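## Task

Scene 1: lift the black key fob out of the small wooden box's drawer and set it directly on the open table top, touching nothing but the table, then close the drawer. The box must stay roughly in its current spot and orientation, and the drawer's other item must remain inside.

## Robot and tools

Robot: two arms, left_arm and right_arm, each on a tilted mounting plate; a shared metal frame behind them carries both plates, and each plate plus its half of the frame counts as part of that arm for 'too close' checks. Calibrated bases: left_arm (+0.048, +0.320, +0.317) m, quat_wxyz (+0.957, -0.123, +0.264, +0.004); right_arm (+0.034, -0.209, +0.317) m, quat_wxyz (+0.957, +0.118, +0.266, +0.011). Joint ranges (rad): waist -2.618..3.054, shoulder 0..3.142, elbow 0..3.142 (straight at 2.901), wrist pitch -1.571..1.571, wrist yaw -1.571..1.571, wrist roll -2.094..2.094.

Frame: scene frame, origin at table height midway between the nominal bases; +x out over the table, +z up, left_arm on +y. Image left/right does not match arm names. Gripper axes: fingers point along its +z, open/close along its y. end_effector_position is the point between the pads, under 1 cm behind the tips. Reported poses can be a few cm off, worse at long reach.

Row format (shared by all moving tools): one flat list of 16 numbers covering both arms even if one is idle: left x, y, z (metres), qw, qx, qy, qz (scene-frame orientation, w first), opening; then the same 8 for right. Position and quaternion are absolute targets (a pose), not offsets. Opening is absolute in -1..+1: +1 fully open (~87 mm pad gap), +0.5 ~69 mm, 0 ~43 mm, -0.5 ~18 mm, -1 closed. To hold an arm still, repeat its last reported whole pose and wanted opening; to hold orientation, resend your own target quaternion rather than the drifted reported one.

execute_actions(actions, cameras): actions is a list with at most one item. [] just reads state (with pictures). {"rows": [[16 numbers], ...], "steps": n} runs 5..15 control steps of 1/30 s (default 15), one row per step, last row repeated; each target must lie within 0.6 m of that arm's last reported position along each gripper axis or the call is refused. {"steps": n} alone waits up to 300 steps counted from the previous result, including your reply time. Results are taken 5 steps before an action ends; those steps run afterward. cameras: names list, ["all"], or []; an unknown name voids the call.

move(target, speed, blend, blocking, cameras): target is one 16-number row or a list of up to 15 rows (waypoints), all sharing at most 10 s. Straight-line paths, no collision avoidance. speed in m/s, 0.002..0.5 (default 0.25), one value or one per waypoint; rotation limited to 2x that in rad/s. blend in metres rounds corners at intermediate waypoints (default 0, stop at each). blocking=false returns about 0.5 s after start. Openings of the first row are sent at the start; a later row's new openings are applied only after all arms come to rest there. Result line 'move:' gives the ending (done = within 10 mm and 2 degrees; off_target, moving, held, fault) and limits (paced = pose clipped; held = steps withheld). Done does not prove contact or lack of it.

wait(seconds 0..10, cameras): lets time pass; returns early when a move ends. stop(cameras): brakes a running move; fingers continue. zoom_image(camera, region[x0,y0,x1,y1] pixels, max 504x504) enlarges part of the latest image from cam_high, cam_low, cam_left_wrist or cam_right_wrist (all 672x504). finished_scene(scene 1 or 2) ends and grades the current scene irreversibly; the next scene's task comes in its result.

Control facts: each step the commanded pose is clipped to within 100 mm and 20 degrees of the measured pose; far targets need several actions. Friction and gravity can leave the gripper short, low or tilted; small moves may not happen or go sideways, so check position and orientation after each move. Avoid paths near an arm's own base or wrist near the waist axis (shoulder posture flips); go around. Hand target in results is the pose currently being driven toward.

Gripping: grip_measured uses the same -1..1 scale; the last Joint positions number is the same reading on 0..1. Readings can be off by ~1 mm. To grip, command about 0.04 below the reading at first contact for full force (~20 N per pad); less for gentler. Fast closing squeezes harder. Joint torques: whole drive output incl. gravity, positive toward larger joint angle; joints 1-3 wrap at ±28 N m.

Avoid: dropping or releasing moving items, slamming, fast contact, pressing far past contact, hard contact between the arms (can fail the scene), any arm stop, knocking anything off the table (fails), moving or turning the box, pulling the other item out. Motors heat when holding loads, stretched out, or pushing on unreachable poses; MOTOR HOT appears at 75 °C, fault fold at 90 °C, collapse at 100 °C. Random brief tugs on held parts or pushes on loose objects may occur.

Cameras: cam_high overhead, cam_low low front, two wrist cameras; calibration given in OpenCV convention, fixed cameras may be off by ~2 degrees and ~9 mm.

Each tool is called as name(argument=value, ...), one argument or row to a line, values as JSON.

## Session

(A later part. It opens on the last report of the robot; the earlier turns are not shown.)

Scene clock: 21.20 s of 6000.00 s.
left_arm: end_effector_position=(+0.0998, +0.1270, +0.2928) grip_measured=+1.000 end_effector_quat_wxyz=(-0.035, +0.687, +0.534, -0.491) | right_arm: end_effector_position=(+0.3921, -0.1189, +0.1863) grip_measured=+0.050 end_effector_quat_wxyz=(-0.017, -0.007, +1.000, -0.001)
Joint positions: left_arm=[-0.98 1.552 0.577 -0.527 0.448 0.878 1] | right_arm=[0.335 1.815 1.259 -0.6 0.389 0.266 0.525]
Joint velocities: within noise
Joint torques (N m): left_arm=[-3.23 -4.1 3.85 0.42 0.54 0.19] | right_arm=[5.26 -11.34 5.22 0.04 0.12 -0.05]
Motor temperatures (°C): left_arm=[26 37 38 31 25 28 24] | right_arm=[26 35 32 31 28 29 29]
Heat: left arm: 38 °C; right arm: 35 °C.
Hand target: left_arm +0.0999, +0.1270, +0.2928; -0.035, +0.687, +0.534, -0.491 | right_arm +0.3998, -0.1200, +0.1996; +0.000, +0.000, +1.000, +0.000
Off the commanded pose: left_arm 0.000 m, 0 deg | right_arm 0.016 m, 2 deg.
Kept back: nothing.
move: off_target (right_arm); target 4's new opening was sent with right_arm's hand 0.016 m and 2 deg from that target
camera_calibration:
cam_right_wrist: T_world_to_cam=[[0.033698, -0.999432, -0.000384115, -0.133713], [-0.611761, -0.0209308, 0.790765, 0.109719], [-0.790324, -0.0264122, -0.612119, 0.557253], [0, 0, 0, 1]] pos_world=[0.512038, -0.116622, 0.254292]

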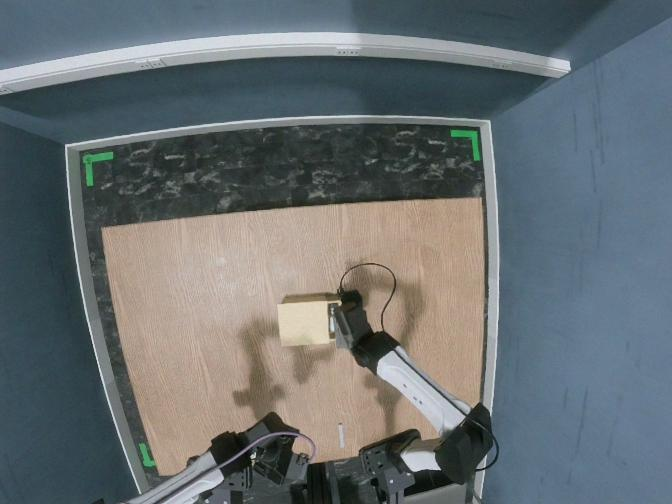

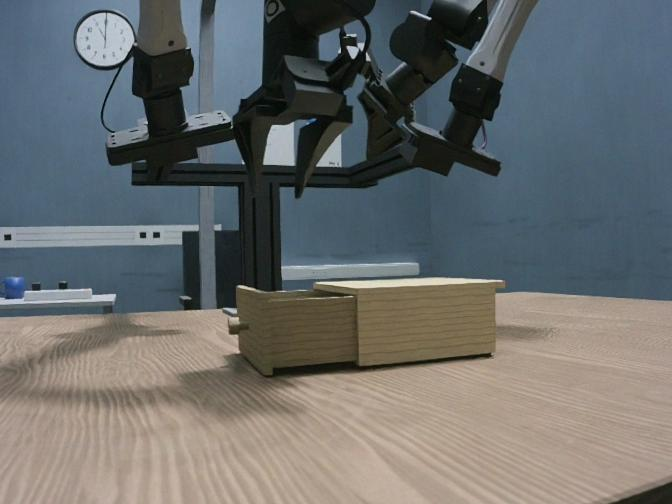

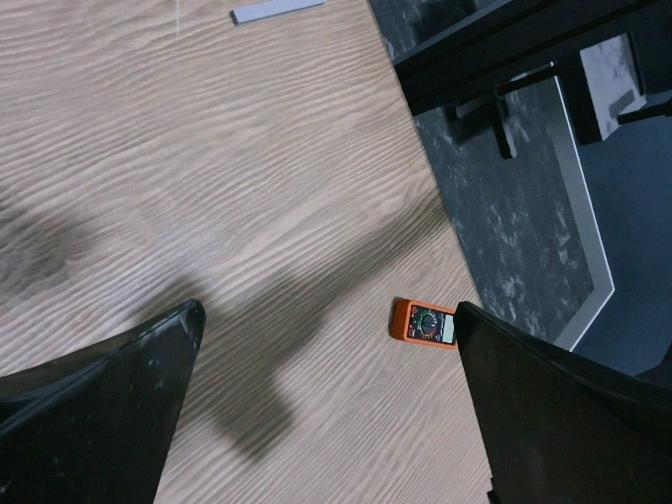

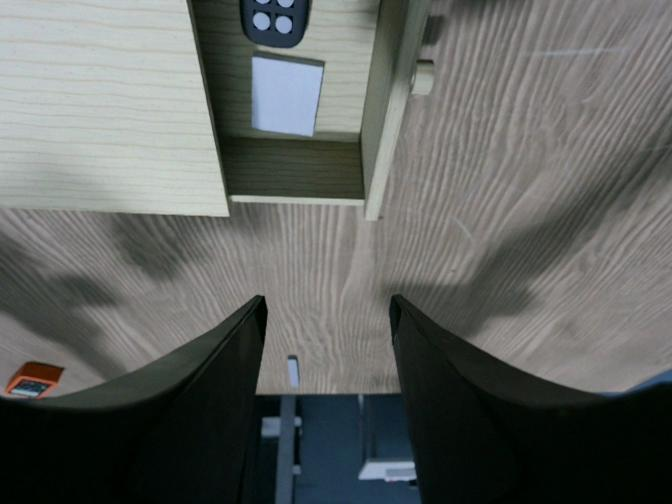

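move(
  target=[0.0998,0.1270,0.2928,-0.035,0.687,0.534,-0.491,1, 0.37,-0.128,0.16,0,0.7071,0.7071,0,-1],
  speed=0.3,
)

Scene clock: 26.70 s of 6000.00 s.
left_arm: end_effector_position=(+0.0998, +0.1270, +0.2928) grip_measured=+1.000 end_effector_quat_wxyz=(-0.035, +0.687, +0.534, -0.491) | right_arm: end_effector_position=(+0.3593, -0.1243, +0.1519) grip_measured=-0.973 end_effector_quat_wxyz=(-0.012, +0.695, +0.719, -0.016)
Joint positions: left_arm=[-0.98 1.552 0.577 -0.527 0.448 0.878 1] | right_arm=[0.207 1.679 0.853 -0.293 0.338 1.696 0.013]
Joint velocities: within noise
Joint torques (N m): left_arm=[-3.19 -4.1 3.81 0.44 0.54 0.19] | right_arm=[2.15 -9.62 2.71 0.15 0.04 -0.04]
Motor temperatures (°C): left_arm=[27 37 39 30 25 28 24] | right_arm=[26 36 32 31 28 29 29]
Heat: left arm: 39 °C; right arm: 36 °C.
Hand target: left_arm +0.0999, +0.1270, +0.2928; -0.035, +0.687, +0.534, -0.491 | right_arm +0.3700, -0.1280, +0.1599; +0.000, +0.707, +0.707, +0.000
Off the commanded pose: left_arm 0.000 m, 0 deg | right_arm 0.014 m, 3 deg.
Kept back: nothing.
move: off_target (right_arm)
camera_calibration:
cam_right_wrist: T_world_to_cam=[[-0.997849, -0.0534668, 0.0379364, 0.344317], [-0.00525811, 0.642076, 0.766623, -0.0150864], [-0.0653469, 0.764774, -0.640976, 0.352345], [0, 0, 0, 1]] pos_world=[0.366521, -0.241369, 0.224348]

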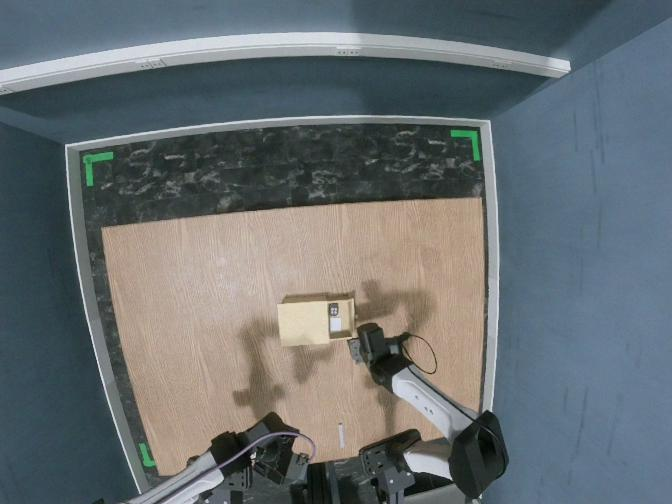

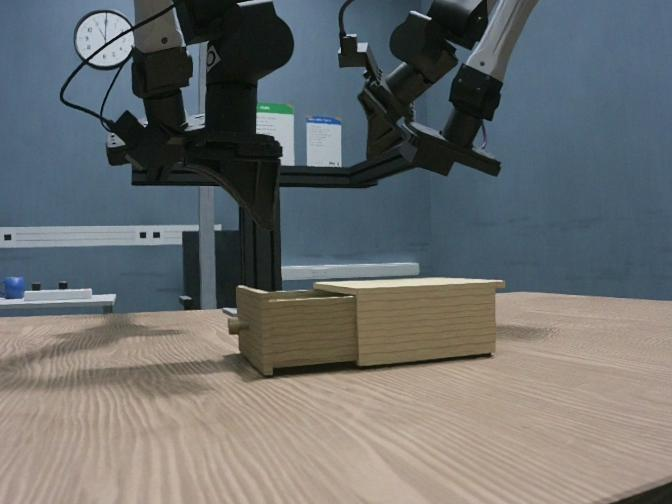

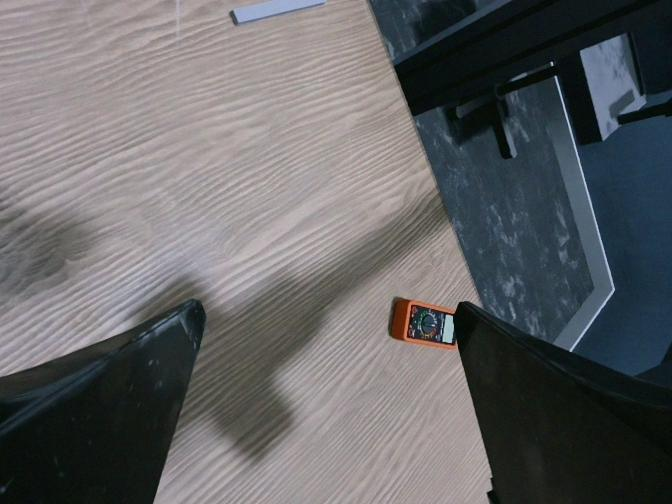

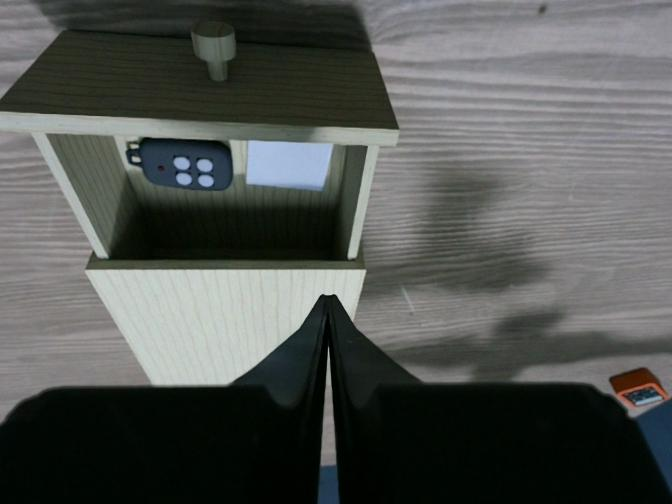

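zoom_image(
  camera="cam_right_wrist",
  region=[0, 0, 420, 315],
)

Scaled by 1.200 from the camera's 672x504 image, which has a finer 960x720 frame.

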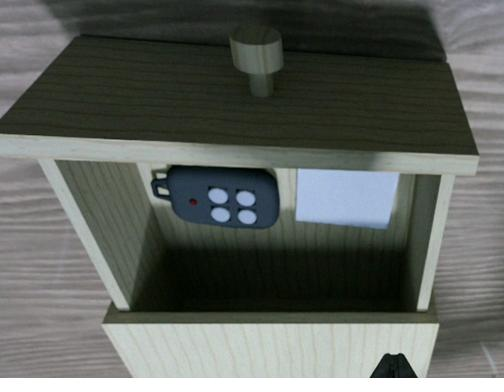

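move(
  target=[0.0998,0.1270,0.2928,-0.035,0.687,0.534,-0.491,1, 0.42,-0.07,0.22,0,0.7071,0.7071,0,-1],
  speed=0.2,
  cameras=["cam_right_wrist","cam_low"],
)

zoom_image(
  camera="cam_right_wrist",
  region=[100, 0, 480, 270],
)

Scene clock: 30.00 s of 6000.00 s.
left_arm: end_effector_position=(+0.0998, +0.1270, +0.2928) grip_measured=+1.000 end_effector_quat_wxyz=(-0.035, +0.687, +0.534, -0.491) | right_arm: end_effector_position=(+0.4196, -0.0718, +0.2214) grip_measured=-0.973 end_effector_quat_wxyz=(-0.002, +0.708, +0.707, +0.007)
Joint positions: left_arm=[-0.98 1.552 0.577 -0.527 0.448 0.878 1] | right_arm=[0.4 1.679 1.171 -0.627 0.415 1.898 0.013]
Joint velocities: within noise
Joint torques (N m): left_arm=[-3.19 -4.1 3.81 0.44 0.53 0.19] | right_arm=[4.77 -6.08 6.83 0.01 0.16 -0.06]
Motor temperatures (°C): left_arm=[27 37 39 30 25 28 24] | right_arm=[26 36 32 31 28 29 29]
Heat: left arm: 39 °C; right arm: 36 °C.
Hand target: left_arm +0.0999, +0.1270, +0.2928; -0.035, +0.687, +0.534, -0.491 | right_arm +0.4200, -0.0700, +0.2201; +0.000, +0.707, +0.707, +0.000
Off the commanded pose: left_arm 0.000 m, 0 deg | right_arm 0.002 m, 1 deg.
Kept back: nothing.
move: done
camera_calibration:
cam_right_wrist: T_world_to_cam=[[-0.999779, -0.0189824, -0.0090823, 0.418358], [-0.0190022, 0.628959, 0.777206, -0.0992699], [-0.00904082, 0.777207, -0.62918, 0.335401], [0, 0, 0, 1]] pos_world=[0.419412, -0.190298, 0.291981]
Images, in order (width x height): cam_low 672x504, cam_right_wrist 672x504.

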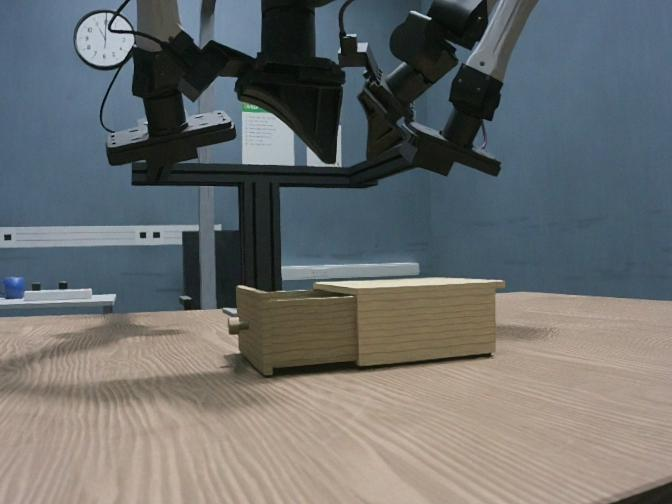

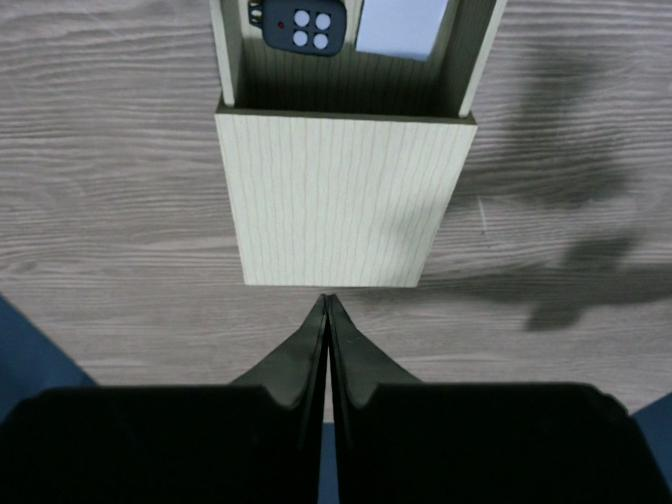

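Scaled by 1.326 from the camera's 672x504 image, which has a finer 960x720 frame.

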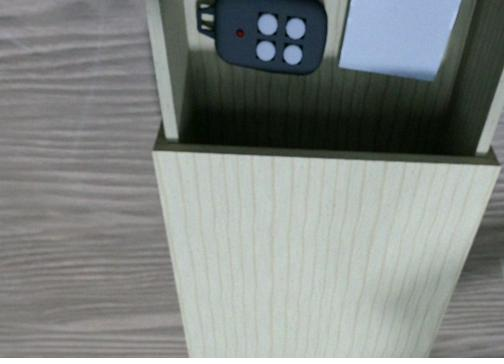

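move(
  target=[0.0998,0.1270,0.2928,-0.035,0.687,0.534,-0.491,1, 0.42,-0.105,0.21,0,0.7071,0.7071,0,-1],
  speed=0.15,
  cameras=["cam_right_wrist"],
)

zoom_image(
  camera="cam_right_wrist",
  region=[190, 0, 540, 210],
)

Scene clock: 31.10 s of 6000.00 s.
left_arm: end_effector_position=(+0.0998, +0.1270, +0.2928) grip_measured=+1.000 end_effector_quat_wxyz=(-0.035, +0.687, +0.534, -0.491) | right_arm: end_effector_position=(+0.4130, -0.1018, +0.2026) grip_measured=-0.973 end_effector_quat_wxyz=(-0.006, +0.703, +0.711, -0.015)
Joint positions: left_arm=[-0.98 1.552 0.577 -0.527 0.448 0.878 1] | right_arm=[0.308 1.679 1.135 -0.602 0.391 1.814 0.013]
Joint velocities: within noise
Joint torques (N m): left_arm=[-3.28 -4.07 3.84 0.44 0.54 0.18] | right_arm=[2.66 -9.8 4.16 0.13 0.02 -0.25]
Motor temperatures (°C): left_arm=[27 37 39 30 25 28 24] | right_arm=[26 36 32 30 28 29 29]
Heat: left arm: 39 °C; right arm: 36 °C.
Hand target: left_arm +0.0999, +0.1270, +0.2928; -0.035, +0.687, +0.534, -0.491 | right_arm +0.4199, -0.1050, +0.2100; +0.000, +0.707, +0.707, +0.000
Off the commanded pose: left_arm 0.000 m, 0 deg | right_arm 0.011 m, 2 deg.
Kept back: nothing.
move: off_target (right_arm)
camera_calibration:
cam_right_wrist: T_world_to_cam=[[-0.999133, -0.0306069, 0.0282318, 0.402034], [0.00163272, 0.648693, 0.761048, -0.0691601], [-0.0416071, 0.760434, -0.648081, 0.36238], [0, 0, 0, 1]] pos_world=[0.416876, -0.218397, 0.276135]
Images, in order (width x height): cam_right_wrist 672x504.

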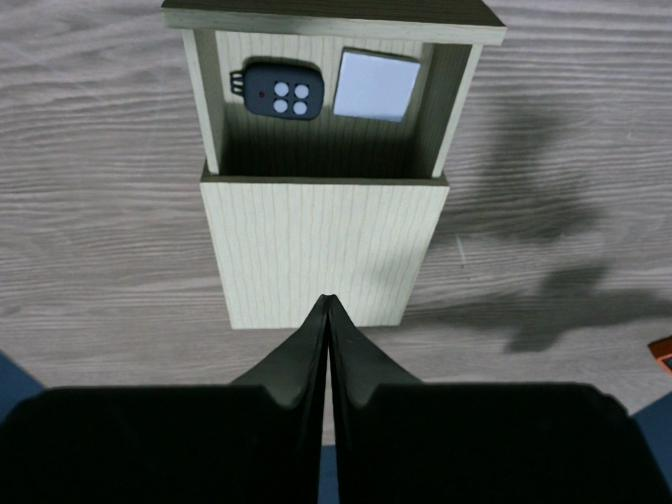

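Scaled by 1.440 from the camera's 672x504 image, which has a finer 960x720 frame.

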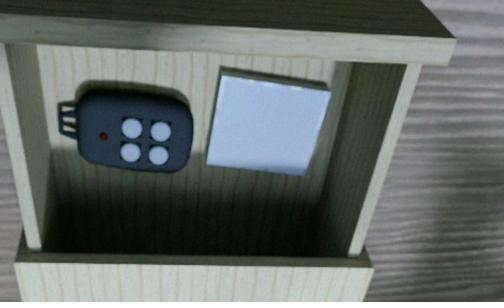

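execute_actions(
  actions=[],
  cameras=["cam_low"],
)

zoom_image(
  camera="cam_low",
  region=[200, 20, 420, 220],
)

Scene clock: 32.20 s of 6000.00 s.
left_arm: end_effector_position=(+0.0998, +0.1270, +0.2928) grip_measured=+1.000 end_effector_quat_wxyz=(-0.035, +0.687, +0.534, -0.491) | right_arm: end_effector_position=(+0.4133, -0.1014, +0.2027) grip_measured=-0.973 end_effector_quat_wxyz=(-0.006, +0.703, +0.711, -0.014)
Joint positions: left_arm=[-0.98 1.552 0.577 -0.527 0.448 0.878 1] | right_arm=[0.308 1.679 1.135 -0.6 0.389 1.811 0.013]
Joint velocities: within noise
Joint torques (N m): left_arm=[-3.26 -4.07 3.79 0.43 0.55 0.19] | right_arm=[2.71 -9.81 4.15 0.13 0.02 -0.24]
Motor temperatures (°C): left_arm=[27 37 39 30 25 28 24] | right_arm=[26 36 32 30 28 29 29]
Heat: left arm: 39 °C; right arm: 36 °C.
Hand target: left_arm +0.0999, +0.1270, +0.2928; -0.035, +0.687, +0.534, -0.491 | right_arm +0.4199, -0.1050, +0.2100; +0.000, +0.707, +0.707, +0.000
Off the commanded pose: left_arm 0.000 m, 0 deg | right_arm 0.011 m, 2 deg.
Steps of this call (1-33: nothing new was sent). Readings (end_effector_position of left_arm | right_arm):
1: (+0.0998, +0.1270, +0.2928) | (+0.4130, -0.1017, +0.2026)
2: (+0.0998, +0.1270, +0.2928) | (+0.4131, -0.1016, +0.2027)
4: (+0.0998, +0.1270, +0.2928) | (+0.4132, -0.1016, +0.2027)
8: (+0.0998, +0.1270, +0.2928) | (+0.4132, -0.1015, +0.2027)
33: the state above
Images, in order (width x height): cam_low 672x504.

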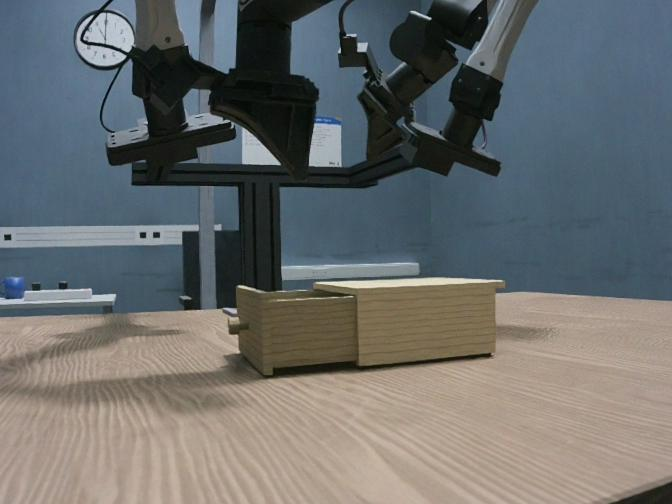

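Scaled by 2.291 from the camera's 672x504 image, which has a finer 960x720 frame.

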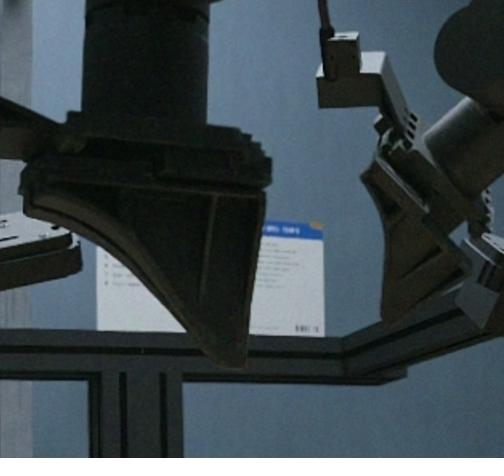

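move(
  target=[0.0998,0.1270,0.2928,-0.035,0.687,0.534,-0.491,1, 0.41,-0.105,0.20,0,0.1685,0.9857,0,0],
  speed=0.3,
  cameras=["cam_right_wrist","cam_low"],
)

zoom_image(
  camera="cam_low",
  region=[180, 40, 400, 220],
)

Scene clock: 37.43 s of 6000.00 s.
left_arm: end_effector_position=(+0.0998, +0.1270, +0.2928) grip_measured=+1.000 end_effector_quat_wxyz=(-0.035, +0.687, +0.534, -0.491) | right_arm: end_effector_position=(+0.4086, -0.1090, +0.2011) grip_measured=+0.000 end_effector_quat_wxyz=(+0.001, +0.181, +0.983, +0.003)
Joint positions: left_arm=[-0.98 1.552 0.577 -0.527 0.448 0.878 1] | right_arm=[0.33 1.774 1.28 -0.619 0.389 0.623 0.5]
Joint velocities: within noise
Joint torques (N m): left_arm=[-3.18 -4.12 3.79 0.44 0.55 0.19] | right_arm=[5.38 -6.6 7.51 0.07 0.14 -0.23]
Motor temperatures (°C): left_arm=[27 37 39 30 25 28 24] | right_arm=[26 37 32 30 28 29 29]
Heat: left arm: 39 °C; right arm: 37 °C.
Hand target: left_arm +0.0999, +0.1270, +0.2928; -0.035, +0.687, +0.534, -0.491 | right_arm +0.4099, -0.1050, +0.2000; +0.000, +0.169, +0.986, +0.000
Off the commanded pose: left_arm 0.000 m, 0 deg | right_arm 0.004 m, 2 deg.
Kept back: nothing.
move: done
camera_calibration:
cam_right_wrist: T_world_to_cam=[[-0.336945, -0.941483, -0.00888553, 0.0350577], [-0.604575, 0.209116, 0.768609, 0.134966], [-0.721774, 0.264351, -0.639657, 0.588883], [0, 0, 0, 1]] pos_world=[0.51845, -0.150889, 0.273258]
Images, in order (width x height): cam_low 672x504, cam_right_wrist 672x504.

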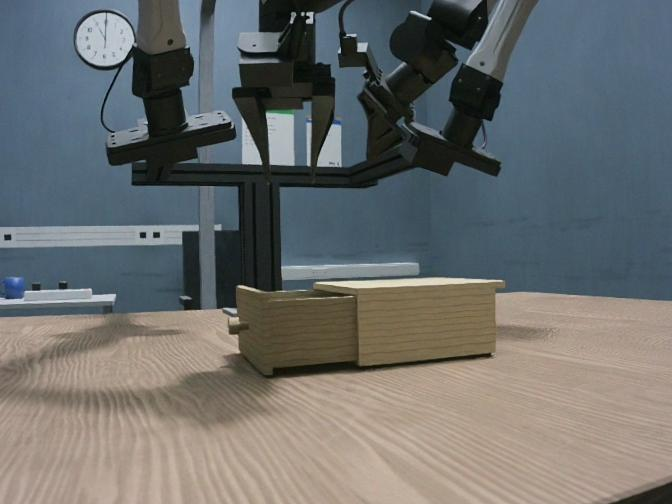

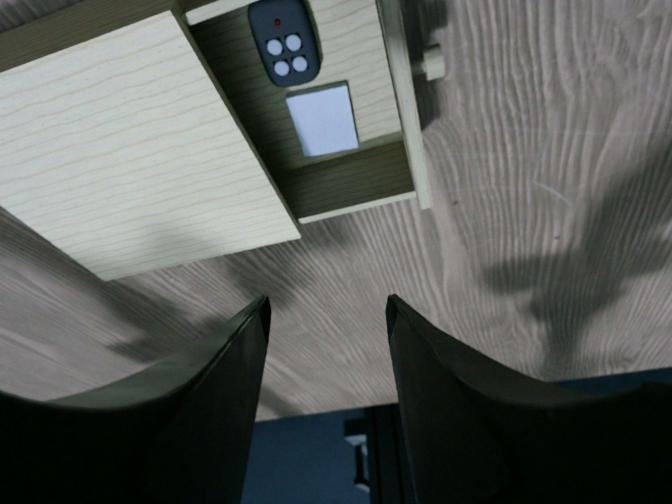

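Scaled by 2.291 from the camera's 672x504 image, which has a finer 960x720 frame.

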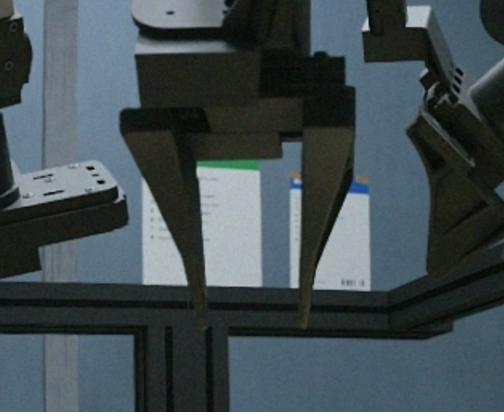

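move(
  target=[0.0998,0.1270,0.2928,-0.035,0.687,0.534,-0.491,1, 0.424,-0.090,0.125,0,0,0.998,0.061,0],
  speed=0.2,
  cameras=["cam_right_wrist","cam_low"],
)

zoom_image(
  camera="cam_right_wrist",
  region=[150, 50, 550, 350],
)

Scene clock: 40.00 s of 6000.00 s.
left_arm: end_effector_position=(+0.0998, +0.1270, +0.2928) grip_measured=+1.000 end_effector_quat_wxyz=(-0.035, +0.687, +0.534, -0.491) | right_arm: end_effector_position=(+0.4175, -0.0897, +0.1310) grip_measured=+0.000 end_effector_quat_wxyz=(-0.005, -0.001, +0.998, +0.057)
Joint positions: left_arm=[-0.98 1.552 0.577 -0.527 0.448 0.878 1] | right_arm=[0.287 2.006 1.355 -0.436 0.261 0.211 0.5]
Joint velocities: within noise
Joint torques (N m): left_arm=[-3.19 -4.18 3.82 0.43 0.53 0.19] | right_arm=[3.59 -7.43 6.46 0.31 -0.16 -0.25]
Motor temperatures (°C): left_arm=[27 37 39 30 25 28 24] | right_arm=[26 37 32 30 28 29 29]
Heat: left arm: 39 °C; right arm: 37 °C.
Hand target: left_arm +0.0999, +0.1270, +0.2928; -0.035, +0.687, +0.534, -0.491 | right_arm +0.4239, -0.0902, +0.1252; +0.000, +0.000, +0.998, +0.061
Off the commanded pose: left_arm 0.000 m, 0 deg | right_arm 0.009 m, 1 deg.
Kept back: nothing.
move: done
camera_calibration:
cam_right_wrist: T_world_to_cam=[[0.0229927, -0.99301, -0.11577, -0.0852721], [-0.630686, -0.104257, 0.769003, 0.172948], [-0.775697, 0.055333, -0.628675, 0.547665], [0, 0, 0, 1]] pos_world=[0.535859, -0.0969488, 0.201433]
Images, in order (width x height): cam_low 672x504, cam_right_wrist 672x504.

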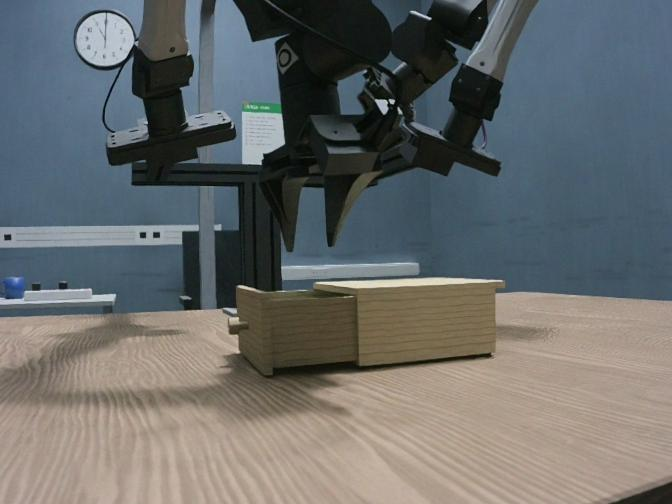

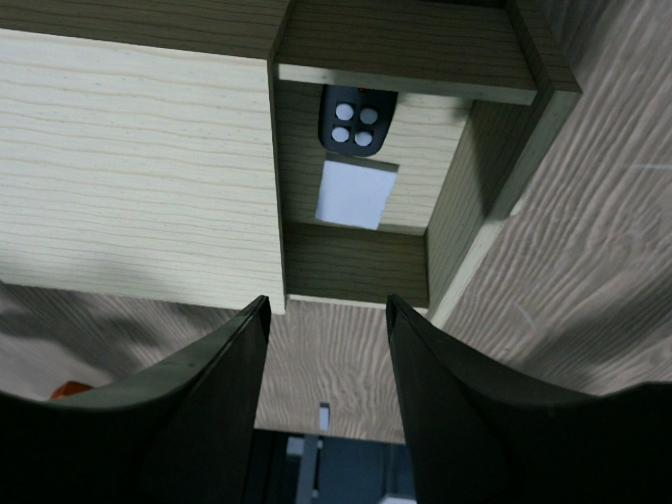

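Scaled by 1.260 from the camera's 672x504 image, which has a finer 960x720 frame.

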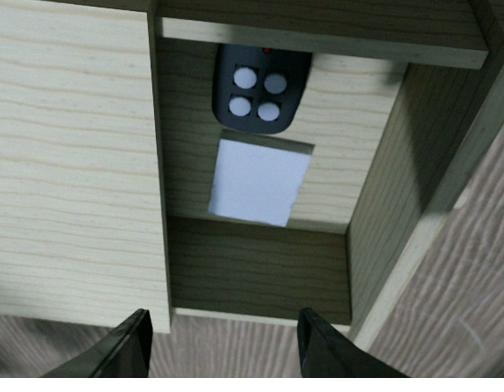

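move(
  target=[
    [0.0998,0.1270,0.2928,-0.035,0.687,0.534,-0.491,1, 0.43,-0.089,0.125,0,0,1,0,-1],
    [0.0998,0.1270,0.2928,-0.035,0.687,0.534,-0.491,1, 0.43,-0.089,0.06,0,0,1,0,-1],
    [0.0998,0.1270,0.2928,-0.035,0.687,0.534,-0.491,1, 0.43,-0.089,0.036,0,0,1,0,-1],
  ],
  speed=[0.1,0.1,0.04],
  cameras=["cam_right_wrist","cam_low","cam_high"],
)

zoom_image(
  camera="cam_right_wrist",
  region=[150, 50, 550, 350],
)

zoom_image(
  camera="cam_low",
  region=[180, 180, 400, 390],
)

Scene clock: 43.60 s of 6000.00 s.
left_arm: end_effector_position=(+0.0998, +0.1270, +0.2928) grip_measured=+1.000 end_effector_quat_wxyz=(-0.035, +0.687, +0.534, -0.491) | right_arm: end_effector_position=(+0.4267, -0.0876, +0.0438) grip_measured=-0.973 end_effector_quat_wxyz=(-0.002, -0.002, +1.000, -0.003)
Joint positions: left_arm=[-0.98 1.552 0.577 -0.527 0.448 0.878 1] | right_arm=[0.26 2.309 1.535 -0.326 0.367 0.191 0.013]
Joint velocities: within noise
Joint torques (N m): left_arm=[-3.17 -4.05 3.81 0.45 0.56 0.19] | right_arm=[4.11 -7.9 5.65 0.31 -0.09 -0.26]
Motor temperatures (°C): left_arm=[27 37 39 30 25 28 24] | right_arm=[26 37 32 30 28 29 29]
Heat: left arm: 39 °C; right arm: 37 °C.
Hand target: left_arm +0.0999, +0.1270, +0.2928; -0.035, +0.687, +0.534, -0.491 | right_arm +0.4298, -0.0892, +0.0361; +0.000, +0.000, +1.000, +0.000
Off the commanded pose: left_arm 0.000 m, 0 deg | right_arm 0.009 m, 0 deg.
Kept back: nothing.
move: done
camera_calibration:
cam_right_wrist: T_world_to_cam=[[0.0251722, -0.999676, 0.00369307, -0.100255], [-0.634257, -0.0131151, 0.773011, 0.255329], [-0.772712, -0.0218008, -0.634382, 0.491997], [0, 0, 0, 1]] pos_world=[0.544641, -0.0861478, 0.115112]
Images, in order (width x height): cam_high 672x504, cam_low 672x504, cam_right_wrist 672x504.

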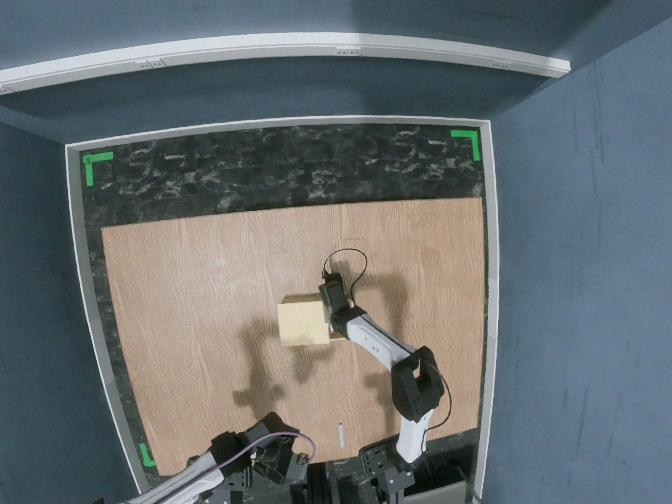

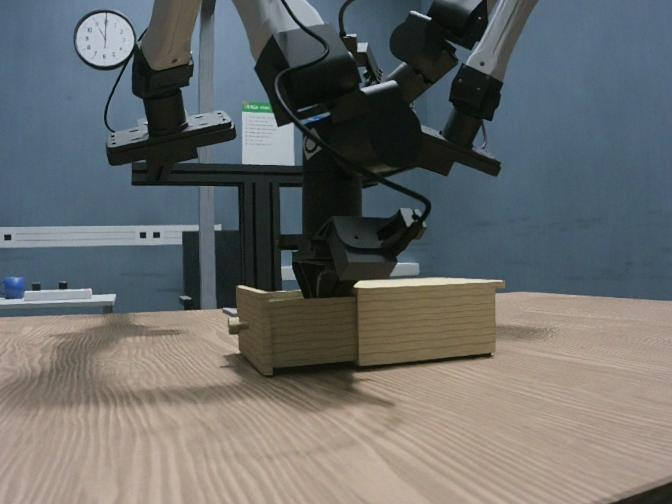

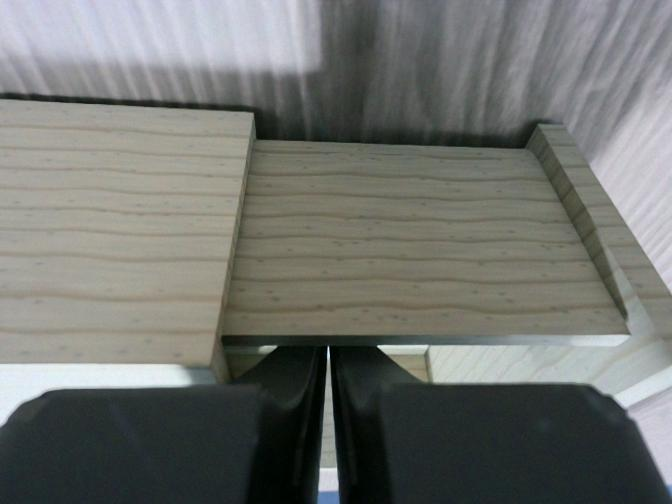

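Scaled by 1.260 from the camera's 672x504 image, which has a finer 960x720 frame.

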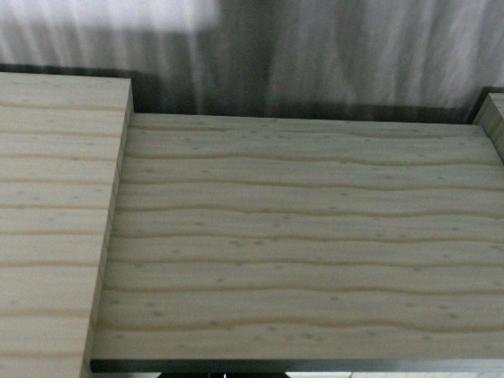

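Scaled by 2.291 from the camera's 672x504 image, which has a finer 960x720 frame.

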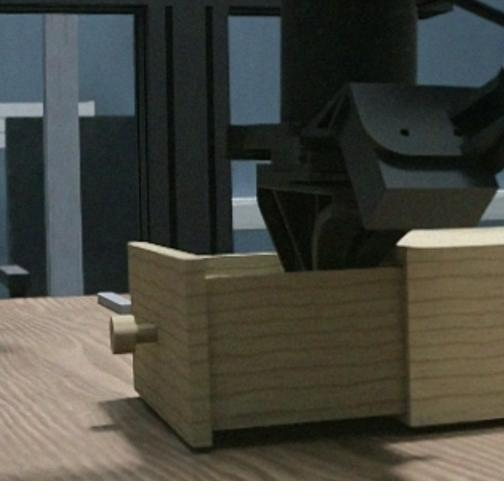

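move(
  target=[0.0998,0.1270,0.2928,-0.035,0.687,0.534,-0.491,1, 0.432,-0.09,0.024,0,0,1,0,-1],
  speed=0.03,
  cameras=["cam_low"],
)

Scene clock: 44.87 s of 6000.00 s.
left_arm: end_effector_position=(+0.0998, +0.1270, +0.2928) grip_measured=+1.000 end_effector_quat_wxyz=(-0.035, +0.687, +0.534, -0.491) | right_arm: end_effector_position=(+0.4276, -0.0876, +0.0414) grip_measured=-0.973 end_effector_quat_wxyz=(-0.008, -0.009, +1.000, -0.002)
Joint positions: left_arm=[-0.98 1.552 0.577 -0.527 0.448 0.878 1] | right_arm=[0.257 2.326 1.562 -0.347 0.362 0.18 0.013]
Joint velocities: within noise
Joint torques (N m): left_arm=[-3.23 -4.12 3.78 0.43 0.55 0.18] | right_arm=[3.4 -6.43 5.81 0.61 -0.11 -0.25]
Motor temperatures (°C): left_arm=[27 37 39 30 25 28 24] | right_arm=[26 37 32 30 28 29 29]
Heat: left arm: 39 °C; right arm: 37 °C.
Hand target: left_arm +0.0999, +0.1270, +0.2928; -0.035, +0.687, +0.534, -0.491 | right_arm +0.4314, -0.0904, +0.0250; +0.000, +0.000, +1.000, +0.000
Off the commanded pose: left_arm 0.000 m, 0 deg | right_arm 0.018 m, 1 deg.
Kept back: nothing.
move: off_target (right_arm)
Images, in order (width x height): cam_low 672x504.

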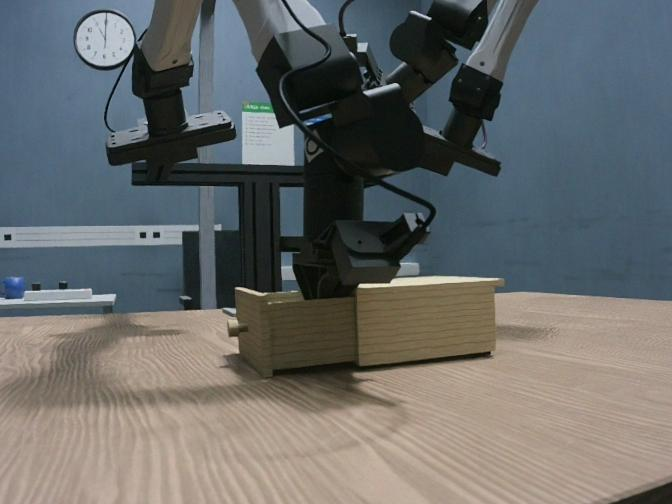

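move(
  target=[0.0998,0.1270,0.2928,-0.035,0.687,0.534,-0.491,1, 0.432,-0.106,0.029,0,0,1,0,-1],
  speed=0.03,
  cameras=["cam_low","cam_high"],
)

zoom_image(
  camera="cam_high",
  region=[260, 260, 400, 365],
)

Scene clock: 45.97 s of 6000.00 s.
left_arm: end_effector_position=(+0.0998, +0.1270, +0.2928) grip_measured=+1.000 end_effector_quat_wxyz=(-0.035, +0.687, +0.534, -0.491) | right_arm: end_effector_position=(+0.4269, -0.0890, +0.0401) grip_measured=-0.973 end_effector_quat_wxyz=(-0.013, -0.013, +1.000, +0.012)
Joint positions: left_arm=[-0.98 1.552 0.577 -0.527 0.448 0.878 1] | right_arm=[0.243 2.324 1.562 -0.35 0.326 0.159 0.013]
Joint velocities: within noise
Joint torques (N m): left_arm=[-3.23 -4.11 3.86 0.45 0.55 0.18] | right_arm=[1.74 -9.29 1.98 0.69 0.13 -0.27]
Motor temperatures (°C): left_arm=[27 37 39 30 25 28 24] | right_arm=[26 37 32 30 28 29 29]
Heat: left arm: 39 °C; right arm: 37 °C.
Hand target: left_arm +0.0999, +0.1270, +0.2928; -0.035, +0.687, +0.534, -0.491 | right_arm +0.4314, -0.1062, +0.0298; -0.001, +0.000, +1.000, -0.001
Off the commanded pose: left_arm 0.000 m, 0 deg | right_arm 0.021 m, 3 deg.
Kept back: nothing.
move: off_target (right_arm)
Images, in order (width x height): cam_high 672x504, cam_low 672x504.

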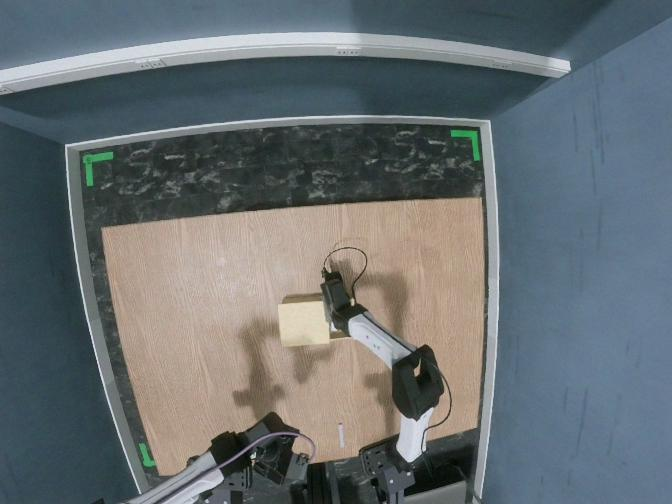

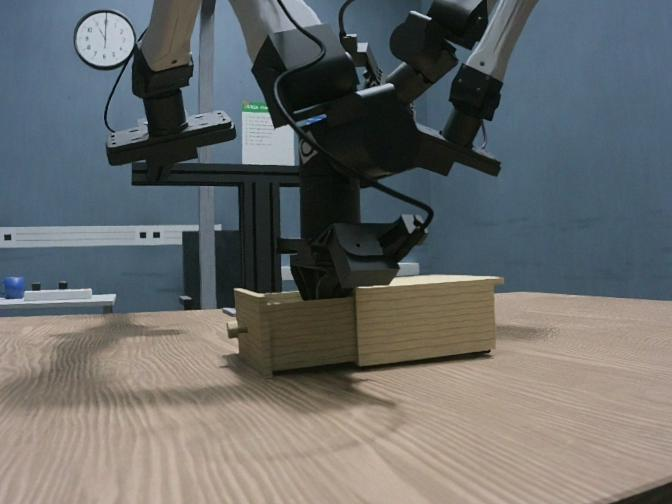

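Scaled by 3.600 from the camera's 672x504 image, which has a finer 960x720 frame.

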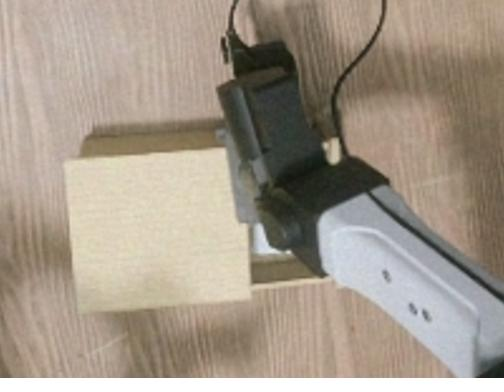

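move(
  target=[0.0998,0.1270,0.2928,-0.035,0.687,0.534,-0.491,1, 0.432,-0.110,0.037,0,0,1,0,-1],
  speed=0.03,
  cameras=["cam_low","cam_right_wrist"],
)

Scene clock: 48.87 s of 6000.00 s.
left_arm: end_effector_position=(+0.0998, +0.1270, +0.2928) grip_measured=+1.000 end_effector_quat_wxyz=(-0.035, +0.687, +0.534, -0.491) | right_arm: end_effector_position=(+0.4267, -0.0892, +0.0406) grip_measured=-0.973 end_effector_quat_wxyz=(-0.009, -0.010, +1.000, +0.019)
Joint positions: left_arm=[-0.98 1.552 0.577 -0.527 0.448 0.878 1] | right_arm=[0.238 2.313 1.541 -0.328 0.311 0.157 0.013]
Joint velocities: within noise
Joint torques (N m): left_arm=[-3.21 -4.07 3.81 0.43 0.54 0.2] | right_arm=[2.07 -10.56 1.99 0.42 0.27 -0.32]
Motor temperatures (°C): left_arm=[27 37 39 30 25 27 24] | right_arm=[26 37 32 30 28 29 29]
Heat: left arm: 39 °C; right arm: 37 °C.
Hand target: left_arm +0.0999, +0.1270, +0.2928; -0.035, +0.687, +0.534, -0.491 | right_arm +0.4316, -0.1097, +0.0374; -0.001, +0.000, +1.000, +0.000
Off the commanded pose: left_arm 0.000 m, 0 deg | right_arm 0.022 m, 3 deg.
Kept back: nothing.
move: off_target (right_arm)
camera_calibration:
cam_right_wrist: T_world_to_cam=[[0.0405256, -0.998344, -0.0408344, -0.106491], [-0.622668, -0.0571956, 0.780393, 0.24857], [-0.781436, -0.00619966, -0.623954, 0.494659], [0, 0, 0, 1]] pos_world=[0.545636, -0.0890308, 0.110314]
Images, in order (width x height): cam_low 672x504, cam_right_wrist 672x504.

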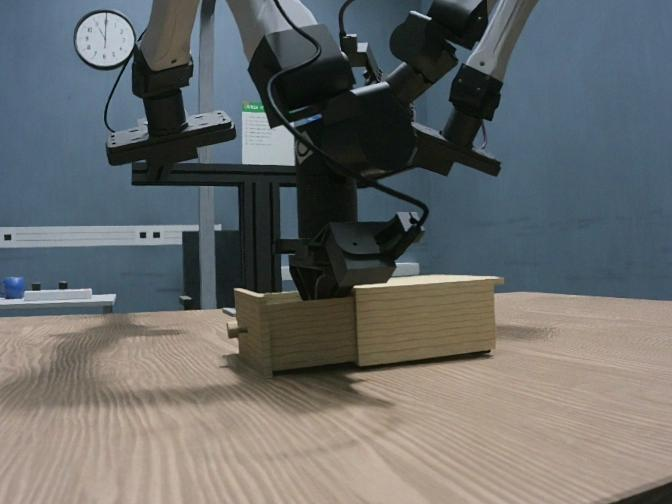

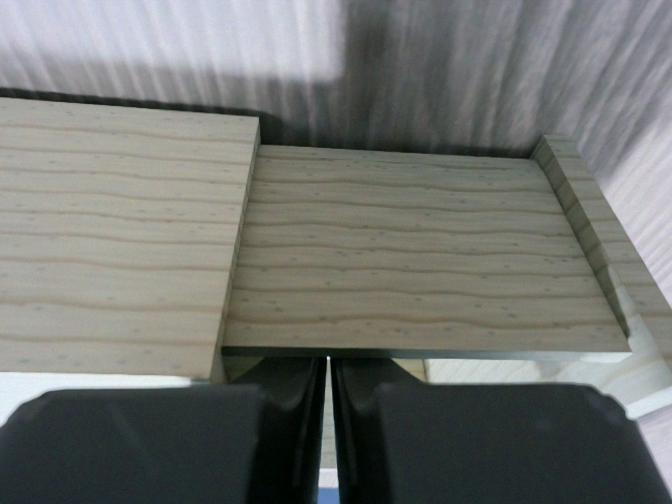

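move(
  target=[0.0998,0.1270,0.2928,-0.035,0.687,0.534,-0.491,1, 0.432,-0.110,0.044,0,0,1,0,-1],
  speed=0.03,
  cameras=["cam_low","cam_right_wrist"],
)

Scene clock: 50.00 s of 6000.00 s.
left_arm: end_effector_position=(+0.0998, +0.1270, +0.2928) grip_measured=+1.000 end_effector_quat_wxyz=(-0.035, +0.687, +0.534, -0.491) | right_arm: end_effector_position=(+0.4268, -0.0894, +0.0410) grip_measured=-0.973 end_effector_quat_wxyz=(-0.006, -0.009, +1.000, +0.020)
Joint positions: left_arm=[-0.98 1.552 0.577 -0.527 0.448 0.878 1] | right_arm=[0.237 2.306 1.529 -0.315 0.31 0.157 0.013]
Joint velocities: within noise
Joint torques (N m): left_arm=[-3.21 -4.05 3.79 0.44 0.54 0.18] | right_arm=[2.58 -11.69 2.35 0.21 0.28 -0.25]
Motor temperatures (°C): left_arm=[27 37 39 30 25 27 23] | right_arm=[26 38 32 30 28 29 29]
Heat: left arm: 39 °C; right arm: 38 °C.
Hand target: left_arm +0.0999, +0.1270, +0.2928; -0.035, +0.687, +0.534, -0.491 | right_arm +0.4317, -0.1097, +0.0438; +0.000, +0.000, +1.000, +0.000
Off the commanded pose: left_arm 0.000 m, 0 deg | right_arm 0.021 m, 3 deg.
Kept back: nothing.
move: off_target (right_arm)
camera_calibration:
cam_right_wrist: T_world_to_cam=[[0.0377437, -0.998388, -0.0423985, -0.105427], [-0.628438, -0.0567034, 0.77579, 0.251015], [-0.776943, -0.00263638, -0.629565, 0.493674], [0, 0, 0, 1]] pos_world=[0.545283, -0.0897224, 0.111595]
Images, in order (width x height): cam_low 672x504, cam_right_wrist 672x504.

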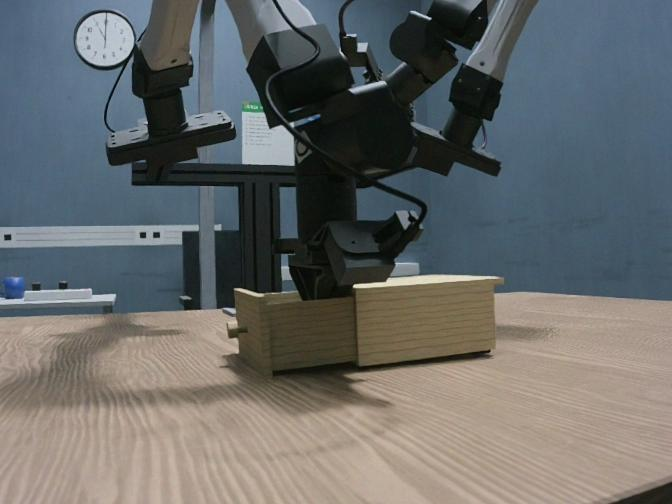

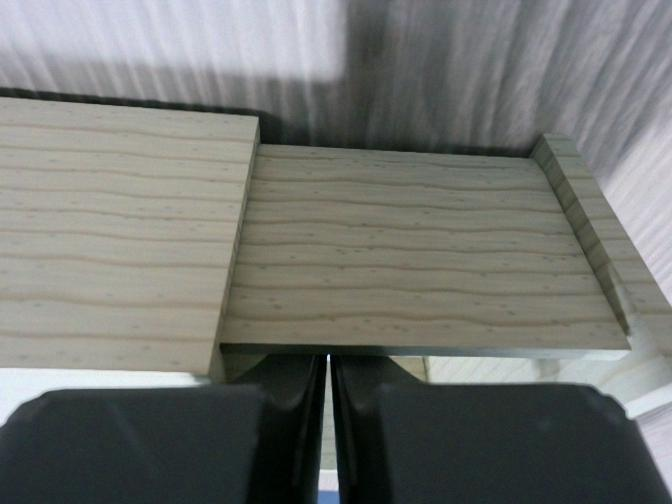

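move(
  target=[0.0998,0.1270,0.2928,-0.035,0.687,0.534,-0.491,1, 0.432,-0.112,0.049,0,0,1,0,-1],
  speed=0.03,
  cameras=[],
)

Scene clock: 50.93 s of 6000.00 s.
left_arm: end_effector_position=(+0.0998, +0.1270, +0.2928) grip_measured=+1.000 end_effector_quat_wxyz=(-0.035, +0.687, +0.534, -0.491) | right_arm: end_effector_position=(+0.4238, -0.0932, +0.0416) grip_measured=-0.973 end_effector_quat_wxyz=(-0.009, -0.007, +1.000, +0.018)
Joint positions: left_arm=[-0.98 1.552 0.577 -0.527 0.448 0.878 1] | right_arm=[0.232 2.298 1.514 -0.314 0.31 0.157 0.013]
Joint velocities: within noise
Joint torques (N m): left_arm=[-3.22 -4.04 3.82 0.43 0.55 0.19] | right_arm=[3.07 -12.4 2.59 0.13 0.28 -0.23]
Motor temperatures (°C): left_arm=[27 37 39 30 25 27 23] | right_arm=[26 38 32 30 28 29 29]
Heat: left arm: 39 °C; right arm: 38 °C.
Hand target: left_arm +0.0999, +0.1270, +0.2928; -0.035, +0.687, +0.534, -0.491 | right_arm +0.4318, -0.1117, +0.0487; +0.000, +0.000, +1.000, +0.000
Off the commanded pose: left_arm 0.000 m, 0 deg | right_arm 0.022 m, 2 deg.
Kept back: nothing.
move: off_target (right_arm)
No camera images: "cameras" was empty.

move(
  target=[0.0998,0.1270,0.2928,-0.035,0.687,0.534,-0.491,1, 0.432,-0.120,0.050,0,0,1,0,-1],
  speed=0.03,
  cameras=["cam_low"],
)

Scene clock: 51.90 s of 6000.00 s.
left_arm: end_effector_position=(+0.0998, +0.1270, +0.2928) grip_measured=+1.000 end_effector_quat_wxyz=(-0.035, +0.687, +0.534, -0.491) | right_arm: end_effector_position=(+0.4198, -0.1034, +0.0406) grip_measured=-0.973 end_effector_quat_wxyz=(-0.015, -0.006, +1.000, +0.013)
Joint positions: left_arm=[-0.98 1.552 0.577 -0.527 0.448 0.878 1] | right_arm=[0.213 2.288 1.497 -0.314 0.31 0.147 0.013]
Joint velocities: within noise
Joint torques (N m): left_arm=[-3.18 -4.08 3.81 0.44 0.54 0.19] | right_arm=[3.06 -12.7 2.7 0.13 0.21 -0.31]
Motor temperatures (°C): left_arm=[27 37 39 30 25 27 23] | right_arm=[26 38 32 30 28 29 29]
Heat: left arm: 39 °C; right arm: 38 °C.
Hand target: left_arm +0.0999, +0.1270, +0.2928; -0.035, +0.687, +0.534, -0.491 | right_arm +0.4315, -0.1197, +0.0496; -0.001, +0.000, +1.000, +0.000
Off the commanded pose: left_arm 0.000 m, 0 deg | right_arm 0.023 m, 2 deg.
Kept back: nothing.
move: off_target (right_arm)
Images, in order (width x height): cam_low 672x504.

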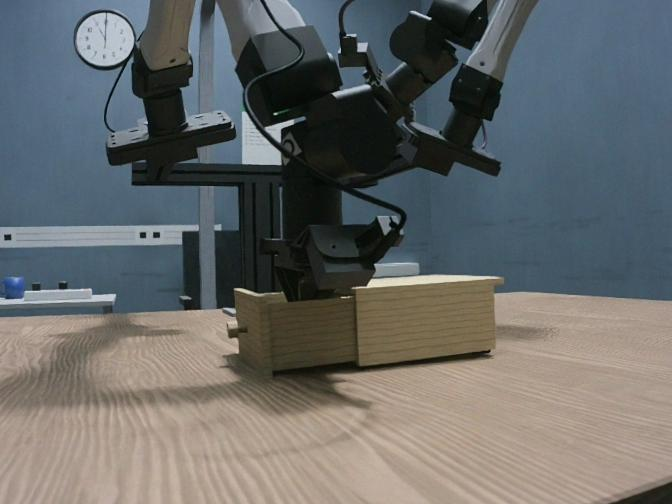

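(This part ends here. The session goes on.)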